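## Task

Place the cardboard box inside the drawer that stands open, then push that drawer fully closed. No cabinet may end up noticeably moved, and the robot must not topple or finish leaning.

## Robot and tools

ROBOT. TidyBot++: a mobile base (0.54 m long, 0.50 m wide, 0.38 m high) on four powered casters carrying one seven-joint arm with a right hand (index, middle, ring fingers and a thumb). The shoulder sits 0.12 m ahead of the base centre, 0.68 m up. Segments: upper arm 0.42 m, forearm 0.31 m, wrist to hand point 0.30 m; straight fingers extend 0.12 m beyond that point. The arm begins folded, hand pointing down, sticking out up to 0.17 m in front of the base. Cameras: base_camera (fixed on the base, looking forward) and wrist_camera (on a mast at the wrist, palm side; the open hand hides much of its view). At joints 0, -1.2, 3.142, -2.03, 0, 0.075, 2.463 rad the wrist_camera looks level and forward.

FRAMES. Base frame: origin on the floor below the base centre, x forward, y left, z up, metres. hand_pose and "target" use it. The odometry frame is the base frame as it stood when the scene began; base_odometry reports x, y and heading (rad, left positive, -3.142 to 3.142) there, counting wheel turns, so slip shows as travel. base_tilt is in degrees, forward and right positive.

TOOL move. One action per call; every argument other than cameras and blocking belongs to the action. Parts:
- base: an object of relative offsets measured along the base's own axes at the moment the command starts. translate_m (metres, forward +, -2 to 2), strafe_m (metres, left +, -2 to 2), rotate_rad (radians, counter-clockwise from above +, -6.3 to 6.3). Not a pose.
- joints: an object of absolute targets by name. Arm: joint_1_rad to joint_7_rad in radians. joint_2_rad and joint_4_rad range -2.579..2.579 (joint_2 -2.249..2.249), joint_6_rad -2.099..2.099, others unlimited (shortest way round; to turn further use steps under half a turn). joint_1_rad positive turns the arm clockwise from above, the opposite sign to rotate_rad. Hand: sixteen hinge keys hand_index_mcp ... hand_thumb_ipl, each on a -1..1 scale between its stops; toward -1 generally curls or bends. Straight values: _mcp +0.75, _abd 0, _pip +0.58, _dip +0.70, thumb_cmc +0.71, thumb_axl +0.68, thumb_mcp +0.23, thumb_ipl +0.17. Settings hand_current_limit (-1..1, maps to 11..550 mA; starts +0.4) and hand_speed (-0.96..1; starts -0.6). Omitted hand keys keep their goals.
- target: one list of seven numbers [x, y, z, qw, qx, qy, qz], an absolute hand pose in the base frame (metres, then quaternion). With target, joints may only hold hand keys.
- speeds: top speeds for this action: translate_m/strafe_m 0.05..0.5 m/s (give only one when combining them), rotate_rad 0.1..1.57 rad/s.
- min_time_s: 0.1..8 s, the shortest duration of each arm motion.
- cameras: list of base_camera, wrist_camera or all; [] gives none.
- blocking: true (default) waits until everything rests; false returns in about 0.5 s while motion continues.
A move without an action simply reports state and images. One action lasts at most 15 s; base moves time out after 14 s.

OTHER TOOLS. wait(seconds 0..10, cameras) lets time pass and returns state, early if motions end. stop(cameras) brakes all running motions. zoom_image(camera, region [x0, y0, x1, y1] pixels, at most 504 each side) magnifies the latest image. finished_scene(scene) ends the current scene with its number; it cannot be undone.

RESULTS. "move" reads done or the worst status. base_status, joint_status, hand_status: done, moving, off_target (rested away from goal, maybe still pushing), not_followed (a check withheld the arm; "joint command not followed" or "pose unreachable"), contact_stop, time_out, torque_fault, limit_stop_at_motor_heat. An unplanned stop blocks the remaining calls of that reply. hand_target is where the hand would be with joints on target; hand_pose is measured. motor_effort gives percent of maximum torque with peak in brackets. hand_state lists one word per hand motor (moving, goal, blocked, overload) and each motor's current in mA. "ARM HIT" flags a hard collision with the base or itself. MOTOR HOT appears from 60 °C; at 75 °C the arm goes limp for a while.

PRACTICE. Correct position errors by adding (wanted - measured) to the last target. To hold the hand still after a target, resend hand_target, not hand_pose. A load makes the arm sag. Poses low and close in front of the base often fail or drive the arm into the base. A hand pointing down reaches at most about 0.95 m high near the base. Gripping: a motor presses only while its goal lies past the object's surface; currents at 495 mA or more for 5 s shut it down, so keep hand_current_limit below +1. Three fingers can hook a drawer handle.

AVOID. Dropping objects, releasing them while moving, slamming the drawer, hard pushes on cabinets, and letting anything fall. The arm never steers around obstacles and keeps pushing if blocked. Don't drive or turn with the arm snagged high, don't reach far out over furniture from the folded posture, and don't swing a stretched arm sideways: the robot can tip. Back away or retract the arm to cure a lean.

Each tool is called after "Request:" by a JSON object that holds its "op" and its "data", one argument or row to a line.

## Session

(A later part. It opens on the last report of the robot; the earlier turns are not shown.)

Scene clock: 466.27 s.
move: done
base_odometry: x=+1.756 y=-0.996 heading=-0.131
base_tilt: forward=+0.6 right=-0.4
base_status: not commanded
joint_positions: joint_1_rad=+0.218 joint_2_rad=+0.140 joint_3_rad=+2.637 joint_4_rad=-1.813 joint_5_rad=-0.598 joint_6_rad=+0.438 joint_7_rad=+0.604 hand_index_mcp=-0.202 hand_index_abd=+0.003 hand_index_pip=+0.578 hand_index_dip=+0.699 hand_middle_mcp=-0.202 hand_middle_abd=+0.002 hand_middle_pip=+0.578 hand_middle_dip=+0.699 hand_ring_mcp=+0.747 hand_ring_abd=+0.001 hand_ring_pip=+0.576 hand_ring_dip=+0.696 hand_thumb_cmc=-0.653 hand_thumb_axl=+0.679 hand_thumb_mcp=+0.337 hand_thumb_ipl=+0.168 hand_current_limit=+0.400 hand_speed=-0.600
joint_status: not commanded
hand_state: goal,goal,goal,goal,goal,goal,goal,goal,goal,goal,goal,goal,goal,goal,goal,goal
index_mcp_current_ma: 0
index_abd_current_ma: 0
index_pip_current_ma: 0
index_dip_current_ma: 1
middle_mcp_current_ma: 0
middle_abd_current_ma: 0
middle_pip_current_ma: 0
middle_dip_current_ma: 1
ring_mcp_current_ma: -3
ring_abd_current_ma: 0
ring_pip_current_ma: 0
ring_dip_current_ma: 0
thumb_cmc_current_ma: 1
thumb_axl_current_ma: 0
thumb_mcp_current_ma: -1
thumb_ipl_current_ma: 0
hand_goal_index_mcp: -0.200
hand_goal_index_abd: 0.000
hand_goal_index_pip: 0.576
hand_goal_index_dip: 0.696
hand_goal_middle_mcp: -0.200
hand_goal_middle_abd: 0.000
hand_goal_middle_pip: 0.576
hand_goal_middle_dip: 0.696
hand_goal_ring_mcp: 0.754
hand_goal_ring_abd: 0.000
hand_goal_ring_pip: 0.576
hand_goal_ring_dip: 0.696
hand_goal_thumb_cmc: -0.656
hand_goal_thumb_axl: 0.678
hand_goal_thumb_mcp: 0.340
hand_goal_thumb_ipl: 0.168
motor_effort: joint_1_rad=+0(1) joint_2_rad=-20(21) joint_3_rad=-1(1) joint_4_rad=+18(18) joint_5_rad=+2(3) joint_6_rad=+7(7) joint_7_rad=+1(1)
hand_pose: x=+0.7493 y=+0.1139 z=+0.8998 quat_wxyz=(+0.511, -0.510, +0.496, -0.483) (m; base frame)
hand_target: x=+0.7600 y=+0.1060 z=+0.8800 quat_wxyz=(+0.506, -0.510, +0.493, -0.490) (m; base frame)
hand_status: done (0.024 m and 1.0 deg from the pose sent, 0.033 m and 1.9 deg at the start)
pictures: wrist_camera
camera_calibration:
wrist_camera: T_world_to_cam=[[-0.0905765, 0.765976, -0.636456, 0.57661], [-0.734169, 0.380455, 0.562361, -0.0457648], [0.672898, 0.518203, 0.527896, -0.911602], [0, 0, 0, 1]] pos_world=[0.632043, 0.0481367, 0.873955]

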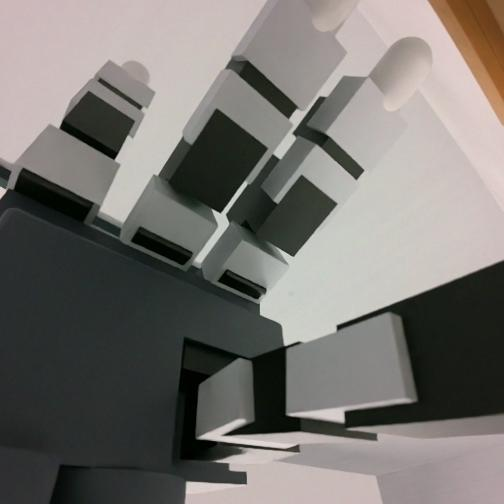

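Request:
{"op": "move", "data": {
  "target": [0.762, 0.106, 0.866, 0.506, -0.510, 0.493, -0.490],
  "min_time_s": 2,
  "cameras": ["wrist_camera"]
}}

Scene clock: 472.63 s.
move: done
base_odometry: x=+1.756 y=-0.996 heading=-0.131
base_tilt: forward=+0.6 right=-0.4
base_status: not commanded
joint_positions: joint_1_rad=+0.241 joint_2_rad=+0.165 joint_3_rad=+2.602 joint_4_rad=-1.837 joint_5_rad=-0.571 joint_6_rad=+0.485 joint_7_rad=+0.589 hand_index_mcp=-0.202 hand_index_abd=+0.003 hand_index_pip=+0.578 hand_index_dip=+0.699 hand_middle_mcp=-0.202 hand_middle_abd=+0.002 hand_middle_pip=+0.578 hand_middle_dip=+0.699 hand_ring_mcp=+0.747 hand_ring_abd=+0.001 hand_ring_pip=+0.576 hand_ring_dip=+0.696 hand_thumb_cmc=-0.653 hand_thumb_axl=+0.679 hand_thumb_mcp=+0.337 hand_thumb_ipl=+0.168 hand_current_limit=+0.400 hand_speed=-0.600
joint_status: not commanded
hand_state: goal,goal,goal,goal,goal,goal,goal,goal,goal,goal,goal,goal,goal,goal,goal,goal
index_mcp_current_ma: 0
index_abd_current_ma: 0
index_pip_current_ma: 0
index_dip_current_ma: 1
middle_mcp_current_ma: 0
middle_abd_current_ma: 0
middle_pip_current_ma: 0
middle_dip_current_ma: 1
ring_mcp_current_ma: -3
ring_abd_current_ma: 0
ring_pip_current_ma: 0
ring_dip_current_ma: 0
thumb_cmc_current_ma: 1
thumb_axl_current_ma: 0
thumb_mcp_current_ma: -1
thumb_ipl_current_ma: 0
hand_goal_index_mcp: -0.200
hand_goal_index_abd: 0.000
hand_goal_index_pip: 0.576
hand_goal_index_dip: 0.696
hand_goal_middle_mcp: -0.200
hand_goal_middle_abd: 0.000
hand_goal_middle_pip: 0.576
hand_goal_middle_dip: 0.696
hand_goal_ring_mcp: 0.754
hand_goal_ring_abd: 0.000
hand_goal_ring_pip: 0.576
hand_goal_ring_dip: 0.696
hand_goal_thumb_cmc: -0.656
hand_goal_thumb_axl: 0.678
hand_goal_thumb_mcp: 0.340
hand_goal_thumb_ipl: 0.168
motor_effort: joint_1_rad=+0(1) joint_2_rad=-20(21) joint_3_rad=-1(1) joint_4_rad=+18(18) joint_5_rad=+3(3) joint_6_rad=+7(7) joint_7_rad=+0(1)
hand_pose: x=+0.7521 y=+0.1127 z=+0.8851 quat_wxyz=(+0.509, -0.510, +0.497, -0.484) (m; base frame)
hand_target: x=+0.7620 y=+0.1060 z=+0.8660 quat_wxyz=(+0.506, -0.510, +0.493, -0.490) (m; base frame)
hand_status: done (0.023 m and 0.8 deg from the pose sent, 0.037 m and 1.0 deg at the start)
pictures: wrist_camera
camera_calibration:
wrist_camera: T_world_to_cam=[[-0.0883196, 0.76452, -0.638521, 0.568778], [-0.731804, 0.385083, 0.562294, -0.0371723], [0.675769, 0.516934, 0.525468, -0.905052], [0, 0, 0, 1]] pos_world=[0.634637, 0.0473241, 0.859654]

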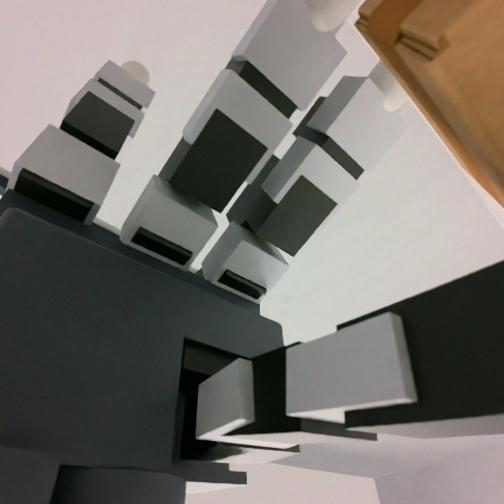

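Request:
{"op": "move", "data": {
  "target": [0.760, 0.106, 0.884, 0.506, -0.510, 0.493, -0.490],
  "min_time_s": 2,
  "cameras": []
}}

Request:
{"op": "move", "data": {
  "joints": {"hand_thumb_mcp": 0.18, "hand_index_mcp": -0.55, "hand_middle_mcp": -0.55},
  "cameras": ["wrist_camera"]
}}

Scene clock: 486.80 s.
move: done
base_odometry: x=+1.756 y=-0.996 heading=-0.131
base_tilt: forward=+0.6 right=-0.4
base_status: not commanded
joint_positions: joint_1_rad=+0.241 joint_2_rad=+0.165 joint_3_rad=+2.617 joint_4_rad=-1.837 joint_5_rad=-0.571 joint_6_rad=+0.485 joint_7_rad=+0.589 hand_index_mcp=-0.202 hand_index_abd=+0.003 hand_index_pip=+0.578 hand_index_dip=+0.699 hand_middle_mcp=-0.202 hand_middle_abd=+0.002 hand_middle_pip=+0.578 hand_middle_dip=+0.699 hand_ring_mcp=+0.747 hand_ring_abd=+0.001 hand_ring_pip=+0.576 hand_ring_dip=+0.696 hand_thumb_cmc=-0.653 hand_thumb_axl=+0.679 hand_thumb_mcp=+0.337 hand_thumb_ipl=+0.168 hand_current_limit=+0.400 hand_speed=-0.600
joint_status: not commanded
hand_state: goal,goal,goal,goal,goal,goal,goal,goal,goal,goal,goal,goal,goal,goal,goal,goal
index_mcp_current_ma: 0
index_abd_current_ma: 0
index_pip_current_ma: 0
index_dip_current_ma: 1
middle_mcp_current_ma: 0
middle_abd_current_ma: 0
middle_pip_current_ma: 0
middle_dip_current_ma: 1
ring_mcp_current_ma: -3
ring_abd_current_ma: 0
ring_pip_current_ma: 0
ring_dip_current_ma: 0
thumb_cmc_current_ma: 1
thumb_axl_current_ma: 0
thumb_mcp_current_ma: -1
thumb_ipl_current_ma: 0
hand_goal_index_mcp: -0.200
hand_goal_index_abd: 0.000
hand_goal_index_pip: 0.576
hand_goal_index_dip: 0.696
hand_goal_middle_mcp: -0.200
hand_goal_middle_abd: 0.000
hand_goal_middle_pip: 0.576
hand_goal_middle_dip: 0.696
hand_goal_ring_mcp: 0.754
hand_goal_ring_abd: 0.000
hand_goal_ring_pip: 0.576
hand_goal_ring_dip: 0.696
hand_goal_thumb_cmc: -0.656
hand_goal_thumb_axl: 0.678
hand_goal_thumb_mcp: 0.340
hand_goal_thumb_ipl: 0.168
motor_effort: joint_1_rad=+0(1) joint_2_rad=-20(21) joint_3_rad=-1(1) joint_4_rad=+18(18) joint_5_rad=+2(3) joint_6_rad=+7(7) joint_7_rad=+0(1)
hand_pose: x=+0.7540 y=+0.1041 z=+0.8845 quat_wxyz=(+0.505, -0.507, +0.500, -0.489) (m; base frame)
hand_target: x=+0.7600 y=+0.1060 z=+0.8840 quat_wxyz=(+0.506, -0.510, +0.493, -0.490) (m; base frame)
hand_status: done (0.006 m and 0.9 deg from the pose sent, 0.010 m and 0.8 deg at the start)
pictures: none
No camera images: "cameras" was empty.

Scene clock: 487.53 s.
move: off_target
base_odometry: x=+1.756 y=-0.996 heading=-0.131
base_tilt: forward=+0.5 right=-0.4
base_status: not commanded
joint_positions: joint_1_rad=+0.240 joint_2_rad=+0.165 joint_3_rad=+2.617 joint_4_rad=-1.836 joint_5_rad=-0.571 joint_6_rad=+0.485 joint_7_rad=+0.589 hand_index_mcp=-0.548 hand_index_abd=+0.003 hand_index_pip=+0.579 hand_index_dip=+0.699 hand_middle_mcp=-0.548 hand_middle_abd=+0.002 hand_middle_pip=+0.578 hand_middle_dip=+0.699 hand_ring_mcp=+0.747 hand_ring_abd=+0.001 hand_ring_pip=+0.576 hand_ring_dip=+0.696 hand_thumb_cmc=-0.658 hand_thumb_axl=+0.679 hand_thumb_mcp=+0.223 hand_thumb_ipl=+0.187 hand_current_limit=+0.400 hand_speed=-0.600
joint_status: hand_thumb_mcp off_target (ended at +0.223, target +0.180); the others done
hand_state: goal,goal,goal,goal,goal,goal,goal,goal,goal,goal,goal,goal,goal,goal,blocked,goal
index_mcp_current_ma: 0
index_abd_current_ma: 0
index_pip_current_ma: 0
index_dip_current_ma: 1
middle_mcp_current_ma: 0
middle_abd_current_ma: 0
middle_pip_current_ma: 0
middle_dip_current_ma: 1
ring_mcp_current_ma: -3
ring_abd_current_ma: 0
ring_pip_current_ma: 0
ring_dip_current_ma: 0
thumb_cmc_current_ma: 0
thumb_axl_current_ma: 0
thumb_mcp_current_ma: 82
thumb_ipl_current_ma: 22
hand_goal_index_mcp: -0.550
hand_goal_index_abd: 0.000
hand_goal_index_pip: 0.576
hand_goal_index_dip: 0.696
hand_goal_middle_mcp: -0.550
hand_goal_middle_abd: 0.000
hand_goal_middle_pip: 0.576
hand_goal_middle_dip: 0.696
hand_goal_ring_mcp: 0.754
hand_goal_ring_abd: 0.000
hand_goal_ring_pip: 0.576
hand_goal_ring_dip: 0.696
hand_goal_thumb_cmc: -0.656
hand_goal_thumb_axl: 0.678
hand_goal_thumb_mcp: 0.180
hand_goal_thumb_ipl: 0.168
motor_effort: joint_1_rad=-1(1) joint_2_rad=-18(20) joint_3_rad=+0(1) joint_4_rad=+16(18) joint_5_rad=+2(2) joint_6_rad=+6(7) joint_7_rad=+0(1)
hand_pose: x=+0.7541 y=+0.1048 z=+0.8852 quat_wxyz=(+0.505, -0.507, +0.499, -0.488) (m; base frame)
hand_target: x=+0.7600 y=+0.1060 z=+0.8840 quat_wxyz=(+0.506, -0.510, +0.493, -0.490) (m; base frame)
hand_status: not commanded
pictures: wrist_camera
camera_calibration:
wrist_camera: T_world_to_cam=[[-0.0777971, 0.764268, -0.640189, 0.568623], [-0.726936, 0.395965, 0.561049, -0.0363554], [0.682284, 0.509024, 0.524769, -0.905799], [0, 0, 0, 1]] pos_world=[0.635822, 0.040889, 0.859758]

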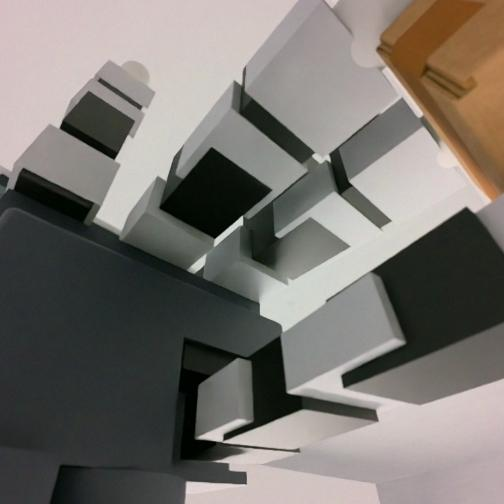

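Request:
{"op": "move", "data": {
  "cameras": ["wrist_camera"]
}}

Scene clock: 536.17 s.
Motor temperatures (°C): [36 34 31 31 43 34 37]
base_odometry: x=+1.756 y=-0.996 heading=-0.131
base_tilt: forward=+0.6 right=-0.4
base_status: not commanded
joint_positions: joint_1_rad=+0.240 joint_2_rad=+0.165 joint_3_rad=+2.617 joint_4_rad=-1.836 joint_5_rad=-0.571 joint_6_rad=+0.485 joint_7_rad=+0.589 hand_index_mcp=-0.548 hand_index_abd=+0.003 hand_index_pip=+0.579 hand_index_dip=+0.699 hand_middle_mcp=-0.548 hand_middle_abd=+0.002 hand_middle_pip=+0.578 hand_middle_dip=+0.699 hand_ring_mcp=+0.747 hand_ring_abd=+0.001 hand_ring_pip=+0.576 hand_ring_dip=+0.696 hand_thumb_cmc=-0.658 hand_thumb_axl=+0.679 hand_thumb_mcp=+0.223 hand_thumb_ipl=+0.187 hand_current_limit=+0.400 hand_speed=-0.600
joint_status: hand_thumb_mcp off_target (ended at +0.223, target +0.180); the others done
hand_state: goal,goal,goal,goal,goal,goal,goal,goal,goal,goal,goal,goal,goal,goal,blocked,goal
index_mcp_current_ma: 0
index_abd_current_ma: 0
index_pip_current_ma: 0
index_dip_current_ma: 1
middle_mcp_current_ma: 0
middle_abd_current_ma: 0
middle_pip_current_ma: 0
middle_dip_current_ma: 1
ring_mcp_current_ma: -3
ring_abd_current_ma: 0
ring_pip_current_ma: 0
ring_dip_current_ma: 0
thumb_cmc_current_ma: 0
thumb_axl_current_ma: 0
thumb_mcp_current_ma: 82
thumb_ipl_current_ma: 22
hand_goal_index_mcp: -0.550
hand_goal_index_abd: 0.000
hand_goal_index_pip: 0.576
hand_goal_index_dip: 0.696
hand_goal_middle_mcp: -0.550
hand_goal_middle_abd: 0.000
hand_goal_middle_pip: 0.576
hand_goal_middle_dip: 0.696
hand_goal_ring_mcp: 0.754
hand_goal_ring_abd: 0.000
hand_goal_ring_pip: 0.576
hand_goal_ring_dip: 0.696
hand_goal_thumb_cmc: -0.656
hand_goal_thumb_axl: 0.678
hand_goal_thumb_mcp: 0.180
hand_goal_thumb_ipl: 0.168
motor_effort: joint_1_rad=+0(1) joint_2_rad=-19(20) joint_3_rad=+0(1) joint_4_rad=+17(18) joint_5_rad=+2(2) joint_6_rad=+7(7) joint_7_rad=+1(1)
hand_pose: x=+0.7541 y=+0.1048 z=+0.8852 quat_wxyz=(+0.505, -0.507, +0.499, -0.488) (m; base frame)
hand_target: x=+0.7600 y=+0.1060 z=+0.8840 quat_wxyz=(+0.506, -0.510, +0.493, -0.490) (m; base frame)
hand_status: not commanded
pictures: wrist_camera
camera_calibration:
wrist_camera: T_world_to_cam=[[-0.0777971, 0.764268, -0.640189, 0.568623], [-0.726936, 0.395965, 0.561049, -0.0363554], [0.682284, 0.509024, 0.524769, -0.905799], [0, 0, 0, 1]] pos_world=[0.635822, 0.040889, 0.859758]

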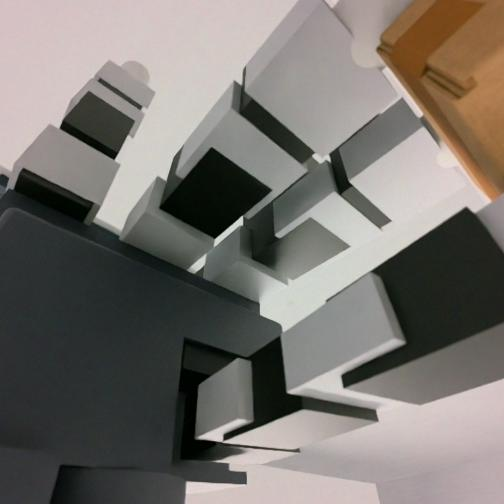

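Request:
{"op": "zoom_image", "data": {
  "camera": "wrist_camera",
  "region": [300, 0, 504, 210]
}}

Scaled by 2.400 from the camera's 504x504 image, which has a finer 720x720 frame.

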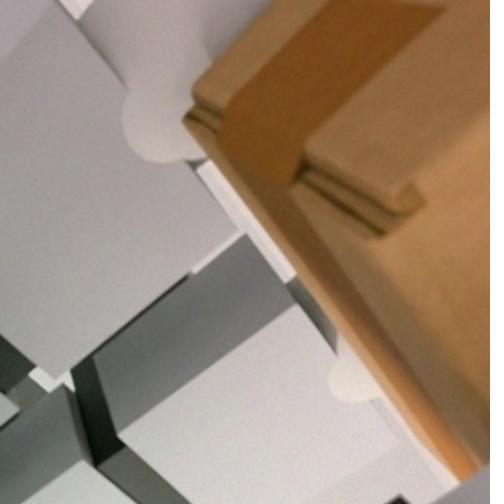

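Request:
{"op": "move", "data": {
  "joints": {"hand_thumb_mcp": 0.36, "hand_index_mcp": -0.42, "hand_middle_mcp": -0.42}
}}

Request:
{"op": "move", "data": {
  "target": [0.760, 0.112, 1.004, 0.506, -0.510, 0.493, -0.490],
  "joints": {"hand_index_mcp": -0.137, "hand_middle_mcp": -0.137, "hand_thumb_cmc": 0.714}
}}

Scene clock: 678.27 s.
move: done
base_odometry: x=+1.756 y=-0.996 heading=-0.131
base_tilt: forward=+0.6 right=-0.4
base_status: not commanded
joint_positions: joint_1_rad=+0.240 joint_2_rad=+0.165 joint_3_rad=+2.618 joint_4_rad=-1.836 joint_5_rad=-0.571 joint_6_rad=+0.485 joint_7_rad=+0.589 hand_index_mcp=-0.425 hand_index_abd=+0.003 hand_index_pip=+0.578 hand_index_dip=+0.699 hand_middle_mcp=-0.425 hand_middle_abd=+0.002 hand_middle_pip=+0.578 hand_middle_dip=+0.699 hand_ring_mcp=+0.747 hand_ring_abd=+0.001 hand_ring_pip=+0.576 hand_ring_dip=+0.696 hand_thumb_cmc=-0.658 hand_thumb_axl=+0.679 hand_thumb_mcp=+0.356 hand_thumb_ipl=+0.166 hand_current_limit=+0.400 hand_speed=-0.600
joint_status: all done
hand_state: goal,goal,goal,goal,goal,goal,goal,goal,goal,goal,goal,goal,goal,goal,goal,goal
index_mcp_current_ma: -2
index_abd_current_ma: 0
index_pip_current_ma: 0
index_dip_current_ma: 1
middle_mcp_current_ma: -2
middle_abd_current_ma: 0
middle_pip_current_ma: 0
middle_dip_current_ma: 1
ring_mcp_current_ma: -3
ring_abd_current_ma: 0
ring_pip_current_ma: 0
ring_dip_current_ma: 0
thumb_cmc_current_ma: 0
thumb_axl_current_ma: 0
thumb_mcp_current_ma: -2
thumb_ipl_current_ma: -1
hand_goal_index_mcp: -0.420
hand_goal_index_abd: 0.000
hand_goal_index_pip: 0.576
hand_goal_index_dip: 0.696
hand_goal_middle_mcp: -0.420
hand_goal_middle_abd: 0.000
hand_goal_middle_pip: 0.576
hand_goal_middle_dip: 0.696
hand_goal_ring_mcp: 0.754
hand_goal_ring_abd: 0.000
hand_goal_ring_pip: 0.576
hand_goal_ring_dip: 0.696
hand_goal_thumb_cmc: -0.656
hand_goal_thumb_axl: 0.678
hand_goal_thumb_mcp: 0.360
hand_goal_thumb_ipl: 0.168
motor_effort: joint_1_rad=+0(1) joint_2_rad=-20(21) joint_3_rad=-1(1) joint_4_rad=+18(18) joint_5_rad=+3(3) joint_6_rad=+7(7) joint_7_rad=+0(1)
hand_pose: x=+0.7542 y=+0.1042 z=+0.8852 quat_wxyz=(+0.505, -0.507, +0.500, -0.489) (m; base frame)
hand_target: x=+0.7600 y=+0.1060 z=+0.8840 quat_wxyz=(+0.506, -0.510, +0.493, -0.490) (m; base frame)
hand_status: not commanded
pictures: none

Scene clock: 680.23 s.
move: done
base_odometry: x=+1.756 y=-0.996 heading=-0.131
base_tilt: forward=+0.6 right=-0.4
base_status: not commanded
joint_positions: joint_1_rad=-0.117 joint_2_rad=+0.118 joint_3_rad=+3.021 joint_4_rad=-1.542 joint_5_rad=-1.370 joint_6_rad=+0.264 joint_7_rad=+1.408 hand_index_mcp=-0.148 hand_index_abd=+0.003 hand_index_pip=+0.578 hand_index_dip=+0.699 hand_middle_mcp=-0.147 hand_middle_abd=+0.002 hand_middle_pip=+0.578 hand_middle_dip=+0.699 hand_ring_mcp=+0.747 hand_ring_abd=+0.001 hand_ring_pip=+0.576 hand_ring_dip=+0.696 hand_thumb_cmc=+0.694 hand_thumb_axl=+0.679 hand_thumb_mcp=+0.358 hand_thumb_ipl=+0.166 hand_current_limit=+0.400 hand_speed=-0.600
joint_status: all done
hand_state: goal,goal,goal,goal,goal,goal,goal,goal,goal,goal,goal,goal,goal,goal,goal,goal
index_mcp_current_ma: -7
index_abd_current_ma: 0
index_pip_current_ma: 0
index_dip_current_ma: 1
middle_mcp_current_ma: -7
middle_abd_current_ma: 0
middle_pip_current_ma: 0
middle_dip_current_ma: 1
ring_mcp_current_ma: -3
ring_abd_current_ma: 0
ring_pip_current_ma: 0
ring_dip_current_ma: 0
thumb_cmc_current_ma: -15
thumb_axl_current_ma: 0
thumb_mcp_current_ma: -1
thumb_ipl_current_ma: -1
hand_goal_index_mcp: -0.136
hand_goal_index_abd: 0.000
hand_goal_index_pip: 0.576
hand_goal_index_dip: 0.696
hand_goal_middle_mcp: -0.136
hand_goal_middle_abd: 0.000
hand_goal_middle_pip: 0.576
hand_goal_middle_dip: 0.696
hand_goal_ring_mcp: 0.754
hand_goal_ring_abd: 0.000
hand_goal_ring_pip: 0.576
hand_goal_ring_dip: 0.696
hand_goal_thumb_cmc: 0.714
hand_goal_thumb_axl: 0.678
hand_goal_thumb_mcp: 0.360
hand_goal_thumb_ipl: 0.168
motor_effort: joint_1_rad=+0(1) joint_2_rad=-22(24) joint_3_rad=+0(1) joint_4_rad=+19(19) joint_5_rad=+1(3) joint_6_rad=+2(8) joint_7_rad=+0(1)
hand_pose: x=+0.7692 y=+0.0933 z=+0.9755 quat_wxyz=(+0.475, -0.514, +0.504, -0.506) (m; base frame)
hand_target: x=+0.7600 y=+0.1120 z=+1.0040 quat_wxyz=(+0.506, -0.510, +0.493, -0.490) (m; base frame)
hand_status: done (0.035 m and 4.2 deg from the pose sent, 0.119 m and 0.9 deg at the start)
pictures: none

Request:
{"op": "move", "data": {
  "joints": {"joint_7_rad": 3.55},
  "cameras": ["wrist_camera"]
}}

Scene clock: 686.37 s.
move: done
base_odometry: x=+1.756 y=-0.996 heading=-0.131
base_tilt: forward=+0.6 right=-0.4
base_status: not commanded
joint_positions: joint_1_rad=-0.117 joint_2_rad=+0.118 joint_3_rad=+3.021 joint_4_rad=-1.542 joint_5_rad=-1.372 joint_6_rad=+0.262 joint_7_rad=+3.517 hand_index_mcp=-0.135 hand_index_abd=+0.003 hand_index_pip=+0.578 hand_index_dip=+0.699 hand_middle_mcp=-0.135 hand_middle_abd=+0.002 hand_middle_pip=+0.578 hand_middle_dip=+0.699 hand_ring_mcp=+0.757 hand_ring_abd=+0.001 hand_ring_pip=+0.576 hand_ring_dip=+0.696 hand_thumb_cmc=+0.716 hand_thumb_axl=+0.679 hand_thumb_mcp=+0.358 hand_thumb_ipl=+0.166 hand_current_limit=+0.400 hand_speed=-0.600
joint_status: all done
hand_state: goal,goal,goal,goal,goal,goal,goal,goal,goal,goal,goal,goal,goal,goal,goal,goal
index_mcp_current_ma: 0
index_abd_current_ma: 0
index_pip_current_ma: 0
index_dip_current_ma: 1
middle_mcp_current_ma: 0
middle_abd_current_ma: 0
middle_pip_current_ma: 0
middle_dip_current_ma: 1
ring_mcp_current_ma: 1
ring_abd_current_ma: 0
ring_pip_current_ma: 0
ring_dip_current_ma: 0
thumb_cmc_current_ma: 0
thumb_axl_current_ma: 0
thumb_mcp_current_ma: -1
thumb_ipl_current_ma: -1
hand_goal_index_mcp: -0.136
hand_goal_index_abd: 0.000
hand_goal_index_pip: 0.576
hand_goal_index_dip: 0.696
hand_goal_middle_mcp: -0.136
hand_goal_middle_abd: 0.000
hand_goal_middle_pip: 0.576
hand_goal_middle_dip: 0.696
hand_goal_ring_mcp: 0.754
hand_goal_ring_abd: 0.000
hand_goal_ring_pip: 0.576
hand_goal_ring_dip: 0.696
hand_goal_thumb_cmc: 0.714
hand_goal_thumb_axl: 0.678
hand_goal_thumb_mcp: 0.360
hand_goal_thumb_ipl: 0.168
motor_effort: joint_1_rad=+0(1) joint_2_rad=-23(23) joint_3_rad=+0(1) joint_4_rad=+19(19) joint_5_rad=+2(4) joint_6_rad=+2(2) joint_7_rad=+1(1)
hand_pose: x=+0.7714 y=-0.0092 z=+1.0882 quat_wxyz=(-0.203, -0.693, -0.198, -0.663) (m; base frame)
hand_target: x=+0.7643 y=+0.0048 z=+1.1128 quat_wxyz=(-0.175, -0.681, -0.199, -0.683) (m; base frame)
hand_status: not commanded
pictures: wrist_camera
camera_calibration:
wrist_camera: T_world_to_cam=[[-0.0811438, -0.955918, -0.2822, 0.384272], [-0.743278, 0.246671, -0.621846, 1.20581], [0.664044, 0.159294, -0.730528, 0.410782], [0, 0, 0, 1]] pos_world=[0.654655, 0.00445915, 1.15836]

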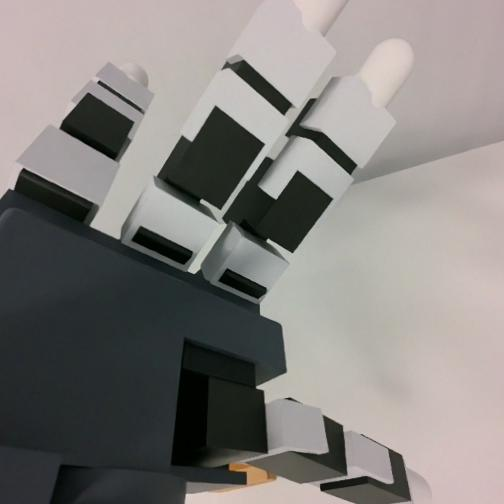

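Request:
{"op": "move", "data": {
  "joints": {"joint_7_rad": 3.9},
  "cameras": ["wrist_camera"]
}}

Scene clock: 695.30 s.
move: done
base_odometry: x=+1.756 y=-0.996 heading=-0.131
base_tilt: forward=+0.6 right=-0.4
base_status: not commanded
joint_positions: joint_1_rad=-0.117 joint_2_rad=+0.118 joint_3_rad=+3.021 joint_4_rad=-1.542 joint_5_rad=-1.372 joint_6_rad=+0.262 joint_7_rad=+3.870 hand_index_mcp=-0.134 hand_index_abd=+0.003 hand_index_pip=+0.578 hand_index_dip=+0.699 hand_middle_mcp=-0.134 hand_middle_abd=+0.002 hand_middle_pip=+0.578 hand_middle_dip=+0.699 hand_ring_mcp=+0.759 hand_ring_abd=+0.001 hand_ring_pip=+0.576 hand_ring_dip=+0.696 hand_thumb_cmc=+0.719 hand_thumb_axl=+0.679 hand_thumb_mcp=+0.358 hand_thumb_ipl=+0.166 hand_current_limit=+0.400 hand_speed=-0.600
joint_status: all done
hand_state: goal,goal,goal,goal,goal,goal,goal,goal,goal,goal,goal,goal,goal,goal,goal,goal
index_mcp_current_ma: 0
index_abd_current_ma: 0
index_pip_current_ma: 0
index_dip_current_ma: 1
middle_mcp_current_ma: 0
middle_abd_current_ma: 0
middle_pip_current_ma: 0
middle_dip_current_ma: 1
ring_mcp_current_ma: 2
ring_abd_current_ma: 0
ring_pip_current_ma: 0
ring_dip_current_ma: 0
thumb_cmc_current_ma: 1
thumb_axl_current_ma: 0
thumb_mcp_current_ma: -1
thumb_ipl_current_ma: -1
hand_goal_index_mcp: -0.136
hand_goal_index_abd: 0.000
hand_goal_index_pip: 0.576
hand_goal_index_dip: 0.696
hand_goal_middle_mcp: -0.136
hand_goal_middle_abd: 0.000
hand_goal_middle_pip: 0.576
hand_goal_middle_dip: 0.696
hand_goal_ring_mcp: 0.754
hand_goal_ring_abd: 0.000
hand_goal_ring_pip: 0.576
hand_goal_ring_dip: 0.696
hand_goal_thumb_cmc: 0.714
hand_goal_thumb_axl: 0.678
hand_goal_thumb_mcp: 0.360
hand_goal_thumb_ipl: 0.168
motor_effort: joint_1_rad=+0(1) joint_2_rad=-22(23) joint_3_rad=+0(1) joint_4_rad=+19(19) joint_5_rad=+3(3) joint_6_rad=+2(2) joint_7_rad=+1(2)
hand_pose: x=+0.7727 y=+0.0055 z=+1.1154 quat_wxyz=(-0.317, -0.647, -0.316, -0.617) (m; base frame)
hand_target: x=+0.7641 y=+0.0180 z=+1.1404 quat_wxyz=(-0.291, -0.636, -0.314, -0.642) (m; base frame)
hand_status: not commanded
pictures: wrist_camera
camera_calibration:
wrist_camera: T_world_to_cam=[[-0.0684332, -0.995464, 0.0660964, 0.00794195], [-0.749582, 0.00758356, -0.661869, 1.2709], [0.658365, -0.0948384, -0.7467, 0.451162], [0, 0, 0, 1]] pos_world=[0.65616, 0.0410555, 1.17753]

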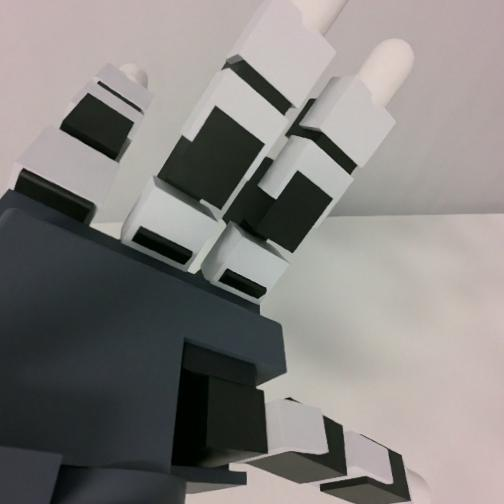

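Request:
{"op": "move", "data": {
  "joints": {"joint_7_rad": 3.45},
  "base": {"translate_m": -0.15},
  "cameras": ["wrist_camera"]
}}

Scene clock: 705.87 s.
move: done
base_odometry: x=+1.607 y=-0.977 heading=-0.131
base_tilt: forward=+0.5 right=-0.4
base_status: done
joint_positions: joint_1_rad=-0.119 joint_2_rad=+0.105 joint_3_rad=+3.023 joint_4_rad=-1.541 joint_5_rad=-1.373 joint_6_rad=+0.260 joint_7_rad=+3.476 hand_index_mcp=-0.133 hand_index_abd=+0.003 hand_index_pip=+0.578 hand_index_dip=+0.699 hand_middle_mcp=-0.133 hand_middle_abd=+0.002 hand_middle_pip=+0.578 hand_middle_dip=+0.699 hand_ring_mcp=+0.760 hand_ring_abd=+0.001 hand_ring_pip=+0.576 hand_ring_dip=+0.696 hand_thumb_cmc=+0.719 hand_thumb_axl=+0.679 hand_thumb_mcp=+0.358 hand_thumb_ipl=+0.166 hand_current_limit=+0.400 hand_speed=-0.600
joint_status: all done
hand_state: goal,goal,goal,goal,goal,goal,goal,goal,goal,goal,goal,goal,goal,goal,goal,goal
index_mcp_current_ma: 1
index_abd_current_ma: 0
index_pip_current_ma: 0
index_dip_current_ma: 1
middle_mcp_current_ma: 1
middle_abd_current_ma: 0
middle_pip_current_ma: 0
middle_dip_current_ma: 1
ring_mcp_current_ma: 2
ring_abd_current_ma: 0
ring_pip_current_ma: 0
ring_dip_current_ma: 0
thumb_cmc_current_ma: 1
thumb_axl_current_ma: 0
thumb_mcp_current_ma: -1
thumb_ipl_current_ma: -1
hand_goal_index_mcp: -0.136
hand_goal_index_abd: 0.000
hand_goal_index_pip: 0.576
hand_goal_index_dip: 0.696
hand_goal_middle_mcp: -0.136
hand_goal_middle_abd: 0.000
hand_goal_middle_pip: 0.576
hand_goal_middle_dip: 0.696
hand_goal_ring_mcp: 0.754
hand_goal_ring_abd: 0.000
hand_goal_ring_pip: 0.576
hand_goal_ring_dip: 0.696
hand_goal_thumb_cmc: 0.714
hand_goal_thumb_axl: 0.678
hand_goal_thumb_mcp: 0.360
hand_goal_thumb_ipl: 0.168
motor_effort: joint_1_rad=+0(1) joint_2_rad=-22(26) joint_3_rad=+0(1) joint_4_rad=+19(20) joint_5_rad=+3(3) joint_6_rad=+2(2) joint_7_rad=+0(1)
hand_pose: x=+0.7662 y=-0.0102 z=+1.0939 quat_wxyz=(-0.190, -0.692, -0.182, -0.672) (m; base frame)
hand_target: x=+0.7643 y=+0.0028 z=+1.1042 quat_wxyz=(-0.141, -0.690, -0.164, -0.690) (m; base frame)
hand_status: not commanded
pictures: wrist_camera
camera_calibration:
wrist_camera: T_world_to_cam=[[-0.0759292, -0.942963, -0.324122, 0.426408], [-0.734313, 0.272785, -0.621589, 1.19885], [0.674551, 0.19081, -0.713143, 0.391779], [0, 0, 0, 1]] pos_world=[0.648435, 0.000302037, 1.1628]

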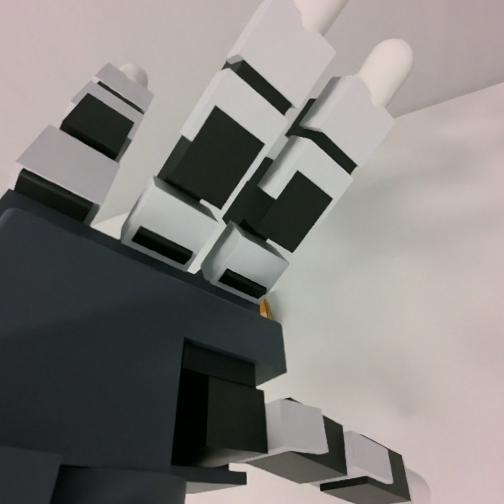

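Request:
{"op": "move", "data": {
  "joints": {"joint_7_rad": 3.05},
  "cameras": ["wrist_camera"]
}}

Scene clock: 712.67 s.
move: done
base_odometry: x=+1.607 y=-0.977 heading=-0.131
base_tilt: forward=+0.5 right=-0.4
base_status: not commanded
joint_positions: joint_1_rad=-0.119 joint_2_rad=+0.105 joint_3_rad=+3.023 joint_4_rad=-1.541 joint_5_rad=-1.373 joint_6_rad=+0.260 joint_7_rad=+3.082 hand_index_mcp=-0.133 hand_index_abd=+0.003 hand_index_pip=+0.578 hand_index_dip=+0.699 hand_middle_mcp=-0.133 hand_middle_abd=+0.002 hand_middle_pip=+0.578 hand_middle_dip=+0.699 hand_ring_mcp=+0.759 hand_ring_abd=+0.001 hand_ring_pip=+0.576 hand_ring_dip=+0.696 hand_thumb_cmc=+0.719 hand_thumb_axl=+0.679 hand_thumb_mcp=+0.358 hand_thumb_ipl=+0.166 hand_current_limit=+0.400 hand_speed=-0.600
joint_status: all done
hand_state: goal,goal,goal,goal,goal,goal,goal,goal,goal,goal,goal,goal,goal,goal,goal,goal
index_mcp_current_ma: 1
index_abd_current_ma: 0
index_pip_current_ma: 0
index_dip_current_ma: 1
middle_mcp_current_ma: 1
middle_abd_current_ma: 0
middle_pip_current_ma: 0
middle_dip_current_ma: 1
ring_mcp_current_ma: 2
ring_abd_current_ma: 0
ring_pip_current_ma: 0
ring_dip_current_ma: 0
thumb_cmc_current_ma: 1
thumb_axl_current_ma: 0
thumb_mcp_current_ma: -1
thumb_ipl_current_ma: -1
hand_goal_index_mcp: -0.136
hand_goal_index_abd: 0.000
hand_goal_index_pip: 0.576
hand_goal_index_dip: 0.696
hand_goal_middle_mcp: -0.136
hand_goal_middle_abd: 0.000
hand_goal_middle_pip: 0.576
hand_goal_middle_dip: 0.696
hand_goal_ring_mcp: 0.754
hand_goal_ring_abd: 0.000
hand_goal_ring_pip: 0.576
hand_goal_ring_dip: 0.696
hand_goal_thumb_cmc: 0.714
hand_goal_thumb_axl: 0.678
hand_goal_thumb_mcp: 0.360
hand_goal_thumb_ipl: 0.168
motor_effort: joint_1_rad=-1(1) joint_2_rad=-22(23) joint_3_rad=+0(1) joint_4_rad=+19(19) joint_5_rad=+3(3) joint_6_rad=+2(2) joint_7_rad=+0(1)
hand_pose: x=+0.7653 y=-0.0128 z=+1.0596 quat_wxyz=(-0.054, -0.714, -0.043, -0.696) (m; base frame)
hand_target: x=+0.7640 y=+0.0037 z=+1.0693 quat_wxyz=(-0.001, -0.709, -0.024, -0.705) (m; base frame)
hand_status: not commanded
pictures: wrist_camera
camera_calibration:
wrist_camera: T_world_to_cam=[[-0.0805933, -0.745561, -0.661547, 0.776384], [-0.726841, 0.498124, -0.472836, 1.01713], [0.682061, 0.442732, -0.58205, 0.226873], [0, 0, 0, 1]] pos_world=[0.647123, -0.0282605, 1.1266]

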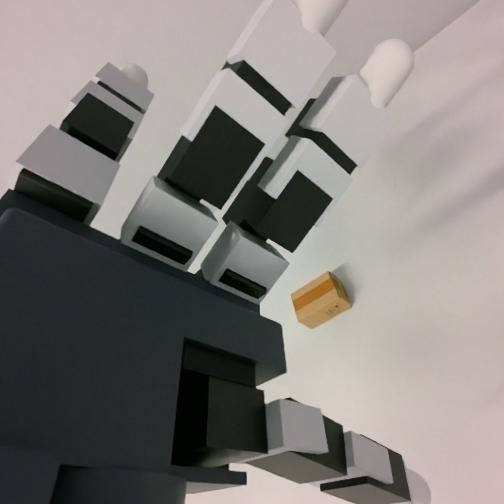

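Request:
{"op": "zoom_image", "data": {
  "camera": "wrist_camera",
  "region": [270, 250, 370, 350]
}}

Scaled by 5.040 from the camera's 504x504 image, which has a finer 720x720 frame.

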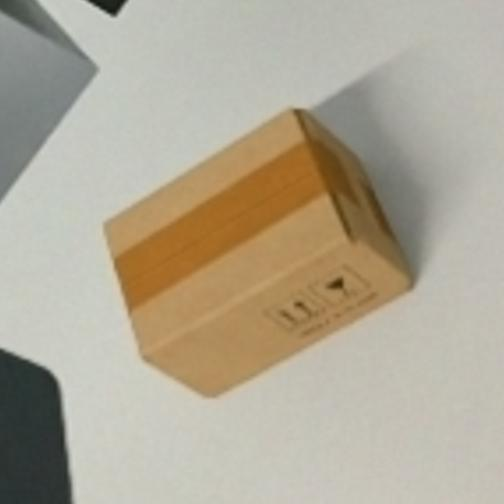

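Request:
{"op": "move", "data": {
  "target": [0.760, 0.112, 1.004, 0.506, -0.510, 0.493, -0.490],
  "joints": {"hand_thumb_cmc": -0.657, "hand_thumb_mcp": 0.38, "hand_index_mcp": -0.2, "hand_middle_mcp": -0.2}
}}

Request:
{"op": "move", "data": {
  "base": {"translate_m": 0.15}
}}

Request:
{"op": "move", "data": {
  "target": [0.760, 0.110, 0.94, 0.506, -0.510, 0.493, -0.490],
  "cameras": ["wrist_camera"]
}}

Scene clock: 746.97 s.
move: done
base_odometry: x=+1.607 y=-0.977 heading=-0.131
base_tilt: forward=+0.5 right=-0.4
base_status: not commanded
joint_positions: joint_1_rad=-0.119 joint_2_rad=+0.105 joint_3_rad=+3.023 joint_4_rad=-1.541 joint_5_rad=-1.373 joint_6_rad=+0.260 joint_7_rad=+1.479 hand_index_mcp=-0.202 hand_index_abd=+0.003 hand_index_pip=+0.578 hand_index_dip=+0.699 hand_middle_mcp=-0.202 hand_middle_abd=+0.002 hand_middle_pip=+0.578 hand_middle_dip=+0.699 hand_ring_mcp=+0.747 hand_ring_abd=+0.001 hand_ring_pip=+0.576 hand_ring_dip=+0.696 hand_thumb_cmc=-0.650 hand_thumb_axl=+0.679 hand_thumb_mcp=+0.376 hand_thumb_ipl=+0.166 hand_current_limit=+0.400 hand_speed=-0.600
joint_status: all done
hand_state: goal,goal,goal,goal,goal,goal,goal,goal,goal,goal,goal,goal,goal,goal,goal,goal
index_mcp_current_ma: 0
index_abd_current_ma: 0
index_pip_current_ma: 0
index_dip_current_ma: 1
middle_mcp_current_ma: 0
middle_abd_current_ma: 0
middle_pip_current_ma: 0
middle_dip_current_ma: 1
ring_mcp_current_ma: -3
ring_abd_current_ma: 0
ring_pip_current_ma: 0
ring_dip_current_ma: 0
thumb_cmc_current_ma: 2
thumb_axl_current_ma: 0
thumb_mcp_current_ma: -2
thumb_ipl_current_ma: -1
hand_goal_index_mcp: -0.200
hand_goal_index_abd: 0.000
hand_goal_index_pip: 0.576
hand_goal_index_dip: 0.696
hand_goal_middle_mcp: -0.200
hand_goal_middle_abd: 0.000
hand_goal_middle_pip: 0.576
hand_goal_middle_dip: 0.696
hand_goal_ring_mcp: 0.754
hand_goal_ring_abd: 0.000
hand_goal_ring_pip: 0.576
hand_goal_ring_dip: 0.696
hand_goal_thumb_cmc: -0.656
hand_goal_thumb_axl: 0.678
hand_goal_thumb_mcp: 0.380
hand_goal_thumb_ipl: 0.168
motor_effort: joint_1_rad=+0(1) joint_2_rad=-21(23) joint_3_rad=+0(1) joint_4_rad=+19(19) joint_5_rad=+1(3) joint_6_rad=+2(2) joint_7_rad=+1(1)
hand_pose: x=+0.7653 y=+0.0882 z=+0.9834 quat_wxyz=(+0.463, -0.528, +0.483, -0.523) (m; base frame)
hand_target: x=+0.7600 y=+0.1120 z=+1.0040 quat_wxyz=(+0.506, -0.510, +0.493, -0.490) (m; base frame)
hand_status: done (0.032 m and 6.7 deg from the pose sent, 0.137 m and 97.9 deg at the start)
pictures: none

Scene clock: 748.43 s.
move: done
base_odometry: x=+1.756 y=-0.997 heading=-0.131
base_tilt: forward=+0.6 right=-0.4
base_status: done
joint_positions: joint_1_rad=-0.122 joint_2_rad=+0.103 joint_3_rad=+3.026 joint_4_rad=-1.540 joint_5_rad=-1.373 joint_6_rad=+0.257 joint_7_rad=+1.479 hand_index_mcp=-0.202 hand_index_abd=+0.003 hand_index_pip=+0.578 hand_index_dip=+0.699 hand_middle_mcp=-0.202 hand_middle_abd=+0.002 hand_middle_pip=+0.578 hand_middle_dip=+0.699 hand_ring_mcp=+0.746 hand_ring_abd=+0.001 hand_ring_pip=+0.576 hand_ring_dip=+0.696 hand_thumb_cmc=-0.652 hand_thumb_axl=+0.679 hand_thumb_mcp=+0.376 hand_thumb_ipl=+0.166 hand_current_limit=+0.400 hand_speed=-0.600
joint_status: not commanded
hand_state: goal,goal,goal,goal,goal,goal,goal,goal,goal,goal,goal,goal,goal,goal,goal,goal
index_mcp_current_ma: 0
index_abd_current_ma: 0
index_pip_current_ma: 0
index_dip_current_ma: 1
middle_mcp_current_ma: 0
middle_abd_current_ma: 0
middle_pip_current_ma: 0
middle_dip_current_ma: 1
ring_mcp_current_ma: -3
ring_abd_current_ma: 0
ring_pip_current_ma: 0
ring_dip_current_ma: 0
thumb_cmc_current_ma: 1
thumb_axl_current_ma: 0
thumb_mcp_current_ma: -1
thumb_ipl_current_ma: -1
hand_goal_index_mcp: -0.200
hand_goal_index_abd: 0.000
hand_goal_index_pip: 0.576
hand_goal_index_dip: 0.696
hand_goal_middle_mcp: -0.200
hand_goal_middle_abd: 0.000
hand_goal_middle_pip: 0.576
hand_goal_middle_dip: 0.696
hand_goal_ring_mcp: 0.754
hand_goal_ring_abd: 0.000
hand_goal_ring_pip: 0.576
hand_goal_ring_dip: 0.696
hand_goal_thumb_cmc: -0.656
hand_goal_thumb_axl: 0.678
hand_goal_thumb_mcp: 0.380
hand_goal_thumb_ipl: 0.168
motor_effort: joint_1_rad=+0(2) joint_2_rad=-22(27) joint_3_rad=+0(1) joint_4_rad=+19(20) joint_5_rad=+2(3) joint_6_rad=+2(3) joint_7_rad=+0(1)
hand_pose: x=+0.7648 y=+0.0889 z=+0.9848 quat_wxyz=(+0.464, -0.528, +0.482, -0.523) (m; base frame)
hand_target: x=+0.7600 y=+0.1120 z=+1.0040 quat_wxyz=(+0.506, -0.510, +0.493, -0.490) (m; base frame)
hand_status: not commanded
pictures: none

Scene clock: 750.13 s.
move: done
base_odometry: x=+1.756 y=-0.997 heading=-0.131
base_tilt: forward=+0.5 right=-0.4
base_status: not commanded
joint_positions: joint_1_rad=+0.080 joint_2_rad=+0.103 joint_3_rad=+2.799 joint_4_rad=-1.671 joint_5_rad=-0.844 joint_6_rad=+0.265 joint_7_rad=+0.828 hand_index_mcp=-0.202 hand_index_abd=+0.003 hand_index_pip=+0.578 hand_index_dip=+0.699 hand_middle_mcp=-0.202 hand_middle_abd=+0.002 hand_middle_pip=+0.578 hand_middle_dip=+0.699 hand_ring_mcp=+0.746 hand_ring_abd=+0.001 hand_ring_pip=+0.576 hand_ring_dip=+0.696 hand_thumb_cmc=-0.652 hand_thumb_axl=+0.679 hand_thumb_mcp=+0.376 hand_thumb_ipl=+0.166 hand_current_limit=+0.400 hand_speed=-0.600
joint_status: not commanded
hand_state: goal,goal,goal,goal,goal,goal,goal,goal,goal,goal,goal,goal,goal,goal,goal,goal
index_mcp_current_ma: 0
index_abd_current_ma: 0
index_pip_current_ma: 0
index_dip_current_ma: 1
middle_mcp_current_ma: 0
middle_abd_current_ma: 0
middle_pip_current_ma: 0
middle_dip_current_ma: 1
ring_mcp_current_ma: -3
ring_abd_current_ma: 0
ring_pip_current_ma: 0
ring_dip_current_ma: 0
thumb_cmc_current_ma: 1
thumb_axl_current_ma: 0
thumb_mcp_current_ma: -1
thumb_ipl_current_ma: -1
hand_goal_index_mcp: -0.200
hand_goal_index_abd: 0.000
hand_goal_index_pip: 0.576
hand_goal_index_dip: 0.696
hand_goal_middle_mcp: -0.200
hand_goal_middle_abd: 0.000
hand_goal_middle_pip: 0.576
hand_goal_middle_dip: 0.696
hand_goal_ring_mcp: 0.754
hand_goal_ring_abd: 0.000
hand_goal_ring_pip: 0.576
hand_goal_ring_dip: 0.696
hand_goal_thumb_cmc: -0.656
hand_goal_thumb_axl: 0.678
hand_goal_thumb_mcp: 0.380
hand_goal_thumb_ipl: 0.168
motor_effort: joint_1_rad=+0(1) joint_2_rad=-21(23) joint_3_rad=+0(0) joint_4_rad=+19(19) joint_5_rad=+1(3) joint_6_rad=+5(6) joint_7_rad=+0(1)
hand_pose: x=+0.7523 y=+0.1231 z=+0.9476 quat_wxyz=(+0.516, -0.515, +0.497, -0.470) (m; base frame)
hand_target: x=+0.7600 y=+0.1100 z=+0.9400 quat_wxyz=(+0.506, -0.510, +0.493, -0.490) (m; base frame)
hand_status: done (0.017 m and 2.6 deg from the pose sent, 0.050 m and 6.6 deg at the start)
pictures: wrist_camera
camera_calibration:
wrist_camera: T_world_to_cam=[[-0.116888, 0.771466, -0.625441, 0.608972], [-0.734094, 0.357047, 0.577602, -0.0854638], [0.668912, 0.526647, 0.524594, -0.93856], [0, 0, 0, 1]] pos_world=[0.636257, 0.0550031, 0.922603]

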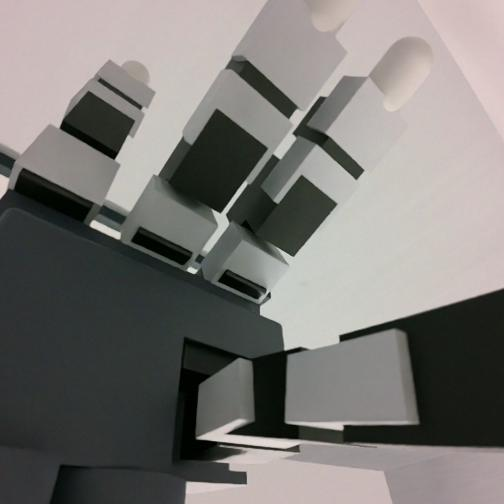

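Request:
{"op": "move", "data": {
  "target": [0.763, 0.099, 0.91, 0.502, -0.510, 0.497, -0.490]
}}

Request:
{"op": "move", "data": {
  "target": [0.762, 0.102, 0.886, 0.504, -0.510, 0.495, -0.490]
}}

Scene clock: 756.97 s.
move: done
base_odometry: x=+1.756 y=-0.997 heading=-0.131
base_tilt: forward=+0.6 right=-0.4
base_status: not commanded
joint_positions: joint_1_rad=+0.195 joint_2_rad=+0.113 joint_3_rad=+2.690 joint_4_rad=-1.734 joint_5_rad=-0.701 joint_6_rad=+0.328 joint_7_rad=+0.700 hand_index_mcp=-0.202 hand_index_abd=+0.003 hand_index_pip=+0.578 hand_index_dip=+0.699 hand_middle_mcp=-0.202 hand_middle_abd=+0.002 hand_middle_pip=+0.578 hand_middle_dip=+0.699 hand_ring_mcp=+0.746 hand_ring_abd=+0.001 hand_ring_pip=+0.576 hand_ring_dip=+0.696 hand_thumb_cmc=-0.653 hand_thumb_axl=+0.679 hand_thumb_mcp=+0.376 hand_thumb_ipl=+0.166 hand_current_limit=+0.400 hand_speed=-0.600
joint_status: not commanded
hand_state: goal,goal,goal,goal,goal,goal,goal,goal,goal,goal,goal,goal,goal,goal,goal,goal
index_mcp_current_ma: 0
index_abd_current_ma: 0
index_pip_current_ma: 0
index_dip_current_ma: 1
middle_mcp_current_ma: 0
middle_abd_current_ma: 0
middle_pip_current_ma: 0
middle_dip_current_ma: 1
ring_mcp_current_ma: -3
ring_abd_current_ma: 0
ring_pip_current_ma: 0
ring_dip_current_ma: 0
thumb_cmc_current_ma: 1
thumb_axl_current_ma: 0
thumb_mcp_current_ma: -1
thumb_ipl_current_ma: -1
hand_goal_index_mcp: -0.200
hand_goal_index_abd: 0.000
hand_goal_index_pip: 0.576
hand_goal_index_dip: 0.696
hand_goal_middle_mcp: -0.200
hand_goal_middle_abd: 0.000
hand_goal_middle_pip: 0.576
hand_goal_middle_dip: 0.696
hand_goal_ring_mcp: 0.754
hand_goal_ring_abd: 0.000
hand_goal_ring_pip: 0.576
hand_goal_ring_dip: 0.696
hand_goal_thumb_cmc: -0.656
hand_goal_thumb_axl: 0.678
hand_goal_thumb_mcp: 0.380
hand_goal_thumb_ipl: 0.168
motor_effort: joint_1_rad=+0(1) joint_2_rad=-20(22) joint_3_rad=+0(1) joint_4_rad=+19(19) joint_5_rad=+2(2) joint_6_rad=+7(7) joint_7_rad=+0(1)
hand_pose: x=+0.7509 y=+0.1100 z=+0.9283 quat_wxyz=(+0.511, -0.511, +0.498, -0.479) (m; base frame)
hand_target: x=+0.7630 y=+0.0990 z=+0.9100 quat_wxyz=(+0.502, -0.510, +0.497, -0.490) (m; base frame)
hand_status: done (0.025 m and 1.7 deg from the pose sent, 0.046 m and 2.8 deg at the start)
pictures: none

Scene clock: 758.07 s.
move: done
base_odometry: x=+1.756 y=-0.997 heading=-0.131
base_tilt: forward=+0.6 right=-0.4
base_status: not commanded
joint_positions: joint_1_rad=+0.229 joint_2_rad=+0.141 joint_3_rad=+2.634 joint_4_rad=-1.797 joint_5_rad=-0.615 joint_6_rad=+0.415 joint_7_rad=+0.624 hand_index_mcp=-0.202 hand_index_abd=+0.003 hand_index_pip=+0.578 hand_index_dip=+0.699 hand_middle_mcp=-0.202 hand_middle_abd=+0.002 hand_middle_pip=+0.578 hand_middle_dip=+0.699 hand_ring_mcp=+0.746 hand_ring_abd=+0.001 hand_ring_pip=+0.576 hand_ring_dip=+0.696 hand_thumb_cmc=-0.653 hand_thumb_axl=+0.679 hand_thumb_mcp=+0.376 hand_thumb_ipl=+0.166 hand_current_limit=+0.400 hand_speed=-0.600
joint_status: not commanded
hand_state: goal,goal,goal,goal,goal,goal,goal,goal,goal,goal,goal,goal,goal,goal,goal,goal
index_mcp_current_ma: 0
index_abd_current_ma: 0
index_pip_current_ma: 0
index_dip_current_ma: 1
middle_mcp_current_ma: 0
middle_abd_current_ma: 0
middle_pip_current_ma: 0
middle_dip_current_ma: 1
ring_mcp_current_ma: -3
ring_abd_current_ma: 0
ring_pip_current_ma: 0
ring_dip_current_ma: 0
thumb_cmc_current_ma: 1
thumb_axl_current_ma: 0
thumb_mcp_current_ma: -1
thumb_ipl_current_ma: -1
hand_goal_index_mcp: -0.200
hand_goal_index_abd: 0.000
hand_goal_index_pip: 0.576
hand_goal_index_dip: 0.696
hand_goal_middle_mcp: -0.200
hand_goal_middle_abd: 0.000
hand_goal_middle_pip: 0.576
hand_goal_middle_dip: 0.696
hand_goal_ring_mcp: 0.754
hand_goal_ring_abd: 0.000
hand_goal_ring_pip: 0.576
hand_goal_ring_dip: 0.696
hand_goal_thumb_cmc: -0.656
hand_goal_thumb_axl: 0.678
hand_goal_thumb_mcp: 0.380
hand_goal_thumb_ipl: 0.168
motor_effort: joint_1_rad=+0(1) joint_2_rad=-20(22) joint_3_rad=-1(1) joint_4_rad=+18(19) joint_5_rad=+2(2) joint_6_rad=+7(8) joint_7_rad=+0(1)
hand_pose: x=+0.7512 y=+0.1107 z=+0.9010 quat_wxyz=(+0.508, -0.512, +0.499, -0.481) (m; base frame)
hand_target: x=+0.7620 y=+0.1020 z=+0.8860 quat_wxyz=(+0.504, -0.510, +0.495, -0.490) (m; base frame)
hand_status: done (0.020 m and 1.2 deg from the pose sent, 0.044 m and 1.6 deg at the start)
pictures: none

Request:
{"op": "move", "data": {
  "target": [0.763, 0.097, 0.876, 0.502, -0.510, 0.497, -0.490]
}}

Request:
{"op": "move", "data": {
  "joints": {"hand_index_mcp": -0.5, "hand_middle_mcp": -0.5, "hand_thumb_mcp": 0.25},
  "cameras": ["wrist_camera"]
}}

Scene clock: 764.40 s.
move: done
base_odometry: x=+1.756 y=-0.997 heading=-0.131
base_tilt: forward=+0.6 right=-0.4
base_status: not commanded
joint_positions: joint_1_rad=+0.261 joint_2_rad=+0.152 joint_3_rad=+2.605 joint_4_rad=-1.813 joint_5_rad=-0.587 joint_6_rad=+0.437 joint_7_rad=+0.604 hand_index_mcp=-0.202 hand_index_abd=+0.003 hand_index_pip=+0.578 hand_index_dip=+0.699 hand_middle_mcp=-0.202 hand_middle_abd=+0.002 hand_middle_pip=+0.578 hand_middle_dip=+0.699 hand_ring_mcp=+0.746 hand_ring_abd=+0.001 hand_ring_pip=+0.576 hand_ring_dip=+0.696 hand_thumb_cmc=-0.653 hand_thumb_axl=+0.679 hand_thumb_mcp=+0.376 hand_thumb_ipl=+0.166 hand_current_limit=+0.400 hand_speed=-0.600
joint_status: not commanded
hand_state: goal,goal,goal,goal,goal,goal,goal,goal,goal,goal,goal,goal,goal,goal,goal,goal
index_mcp_current_ma: 0
index_abd_current_ma: 0
index_pip_current_ma: 0
index_dip_current_ma: 1
middle_mcp_current_ma: 0
middle_abd_current_ma: 0
middle_pip_current_ma: 0
middle_dip_current_ma: 1
ring_mcp_current_ma: -3
ring_abd_current_ma: 0
ring_pip_current_ma: 0
ring_dip_current_ma: 0
thumb_cmc_current_ma: 1
thumb_axl_current_ma: 0
thumb_mcp_current_ma: -1
thumb_ipl_current_ma: -1
hand_goal_index_mcp: -0.200
hand_goal_index_abd: 0.000
hand_goal_index_pip: 0.576
hand_goal_index_dip: 0.696
hand_goal_middle_mcp: -0.200
hand_goal_middle_abd: 0.000
hand_goal_middle_pip: 0.576
hand_goal_middle_dip: 0.696
hand_goal_ring_mcp: 0.754
hand_goal_ring_abd: 0.000
hand_goal_ring_pip: 0.576
hand_goal_ring_dip: 0.696
hand_goal_thumb_cmc: -0.656
hand_goal_thumb_axl: 0.678
hand_goal_thumb_mcp: 0.380
hand_goal_thumb_ipl: 0.168
motor_effort: joint_1_rad=-1(1) joint_2_rad=-20(21) joint_3_rad=-1(2) joint_4_rad=+18(19) joint_5_rad=+1(3) joint_6_rad=+7(7) joint_7_rad=+0(1)
hand_pose: x=+0.7526 y=+0.1055 z=+0.8936 quat_wxyz=(+0.506, -0.511, +0.500, -0.483) (m; base frame)
hand_target: x=+0.7630 y=+0.0970 z=+0.8760 quat_wxyz=(+0.502, -0.510, +0.497, -0.490) (m; base frame)
hand_status: done (0.022 m and 1.0 deg from the pose sent, 0.031 m and 1.3 deg at the start)
pictures: none

Scene clock: 765.07 s.
move: done
base_odometry: x=+1.756 y=-0.997 heading=-0.131
base_tilt: forward=+0.6 right=-0.4
base_status: not commanded
joint_positions: joint_1_rad=+0.261 joint_2_rad=+0.152 joint_3_rad=+2.605 joint_4_rad=-1.813 joint_5_rad=-0.587 joint_6_rad=+0.437 joint_7_rad=+0.604 hand_index_mcp=-0.498 hand_index_abd=+0.003 hand_index_pip=+0.578 hand_index_dip=+0.699 hand_middle_mcp=-0.498 hand_middle_abd=+0.002 hand_middle_pip=+0.577 hand_middle_dip=+0.699 hand_ring_mcp=+0.746 hand_ring_abd=+0.001 hand_ring_pip=+0.576 hand_ring_dip=+0.696 hand_thumb_cmc=-0.653 hand_thumb_axl=+0.679 hand_thumb_mcp=+0.252 hand_thumb_ipl=+0.166 hand_current_limit=+0.400 hand_speed=-0.600
joint_status: all done
hand_state: goal,goal,goal,goal,goal,goal,goal,goal,goal,goal,goal,goal,goal,goal,goal,goal
index_mcp_current_ma: 0
index_abd_current_ma: 0
index_pip_current_ma: 0
index_dip_current_ma: 1
middle_mcp_current_ma: 0
middle_abd_current_ma: 0
middle_pip_current_ma: 0
middle_dip_current_ma: 1
ring_mcp_current_ma: -3
ring_abd_current_ma: 0
ring_pip_current_ma: 0
ring_dip_current_ma: 0
thumb_cmc_current_ma: 1
thumb_axl_current_ma: 0
thumb_mcp_current_ma: 0
thumb_ipl_current_ma: -1
hand_goal_index_mcp: -0.500
hand_goal_index_abd: 0.000
hand_goal_index_pip: 0.576
hand_goal_index_dip: 0.696
hand_goal_middle_mcp: -0.500
hand_goal_middle_abd: 0.000
hand_goal_middle_pip: 0.576
hand_goal_middle_dip: 0.696
hand_goal_ring_mcp: 0.754
hand_goal_ring_abd: 0.000
hand_goal_ring_pip: 0.576
hand_goal_ring_dip: 0.696
hand_goal_thumb_cmc: -0.656
hand_goal_thumb_axl: 0.678
hand_goal_thumb_mcp: 0.250
hand_goal_thumb_ipl: 0.168
motor_effort: joint_1_rad=-1(1) joint_2_rad=-20(20) joint_3_rad=-1(1) joint_4_rad=+18(18) joint_5_rad=+2(3) joint_6_rad=+7(7) joint_7_rad=+0(1)
hand_pose: x=+0.7526 y=+0.1055 z=+0.8936 quat_wxyz=(+0.506, -0.511, +0.500, -0.483) (m; base frame)
hand_target: x=+0.7630 y=+0.0970 z=+0.8760 quat_wxyz=(+0.502, -0.510, +0.497, -0.490) (m; base frame)
hand_status: not commanded
pictures: wrist_camera
camera_calibration:
wrist_camera: T_world_to_cam=[[-0.0910506, 0.765333, -0.637162, 0.580498], [-0.726136, 0.38683, 0.568409, -0.0487412], [0.681496, 0.51442, 0.520515, -0.905752], [0, 0, 0, 1]] pos_world=[0.634727, 0.0405171, 0.869033]

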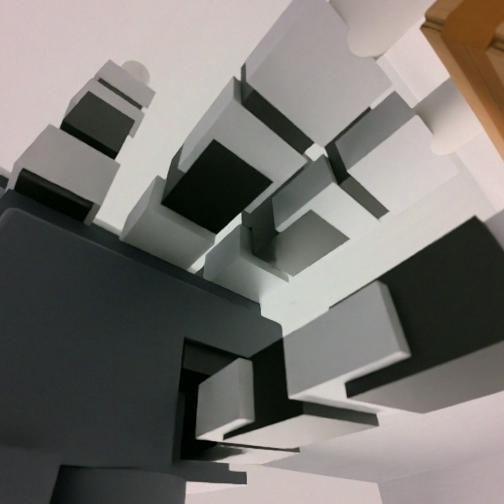

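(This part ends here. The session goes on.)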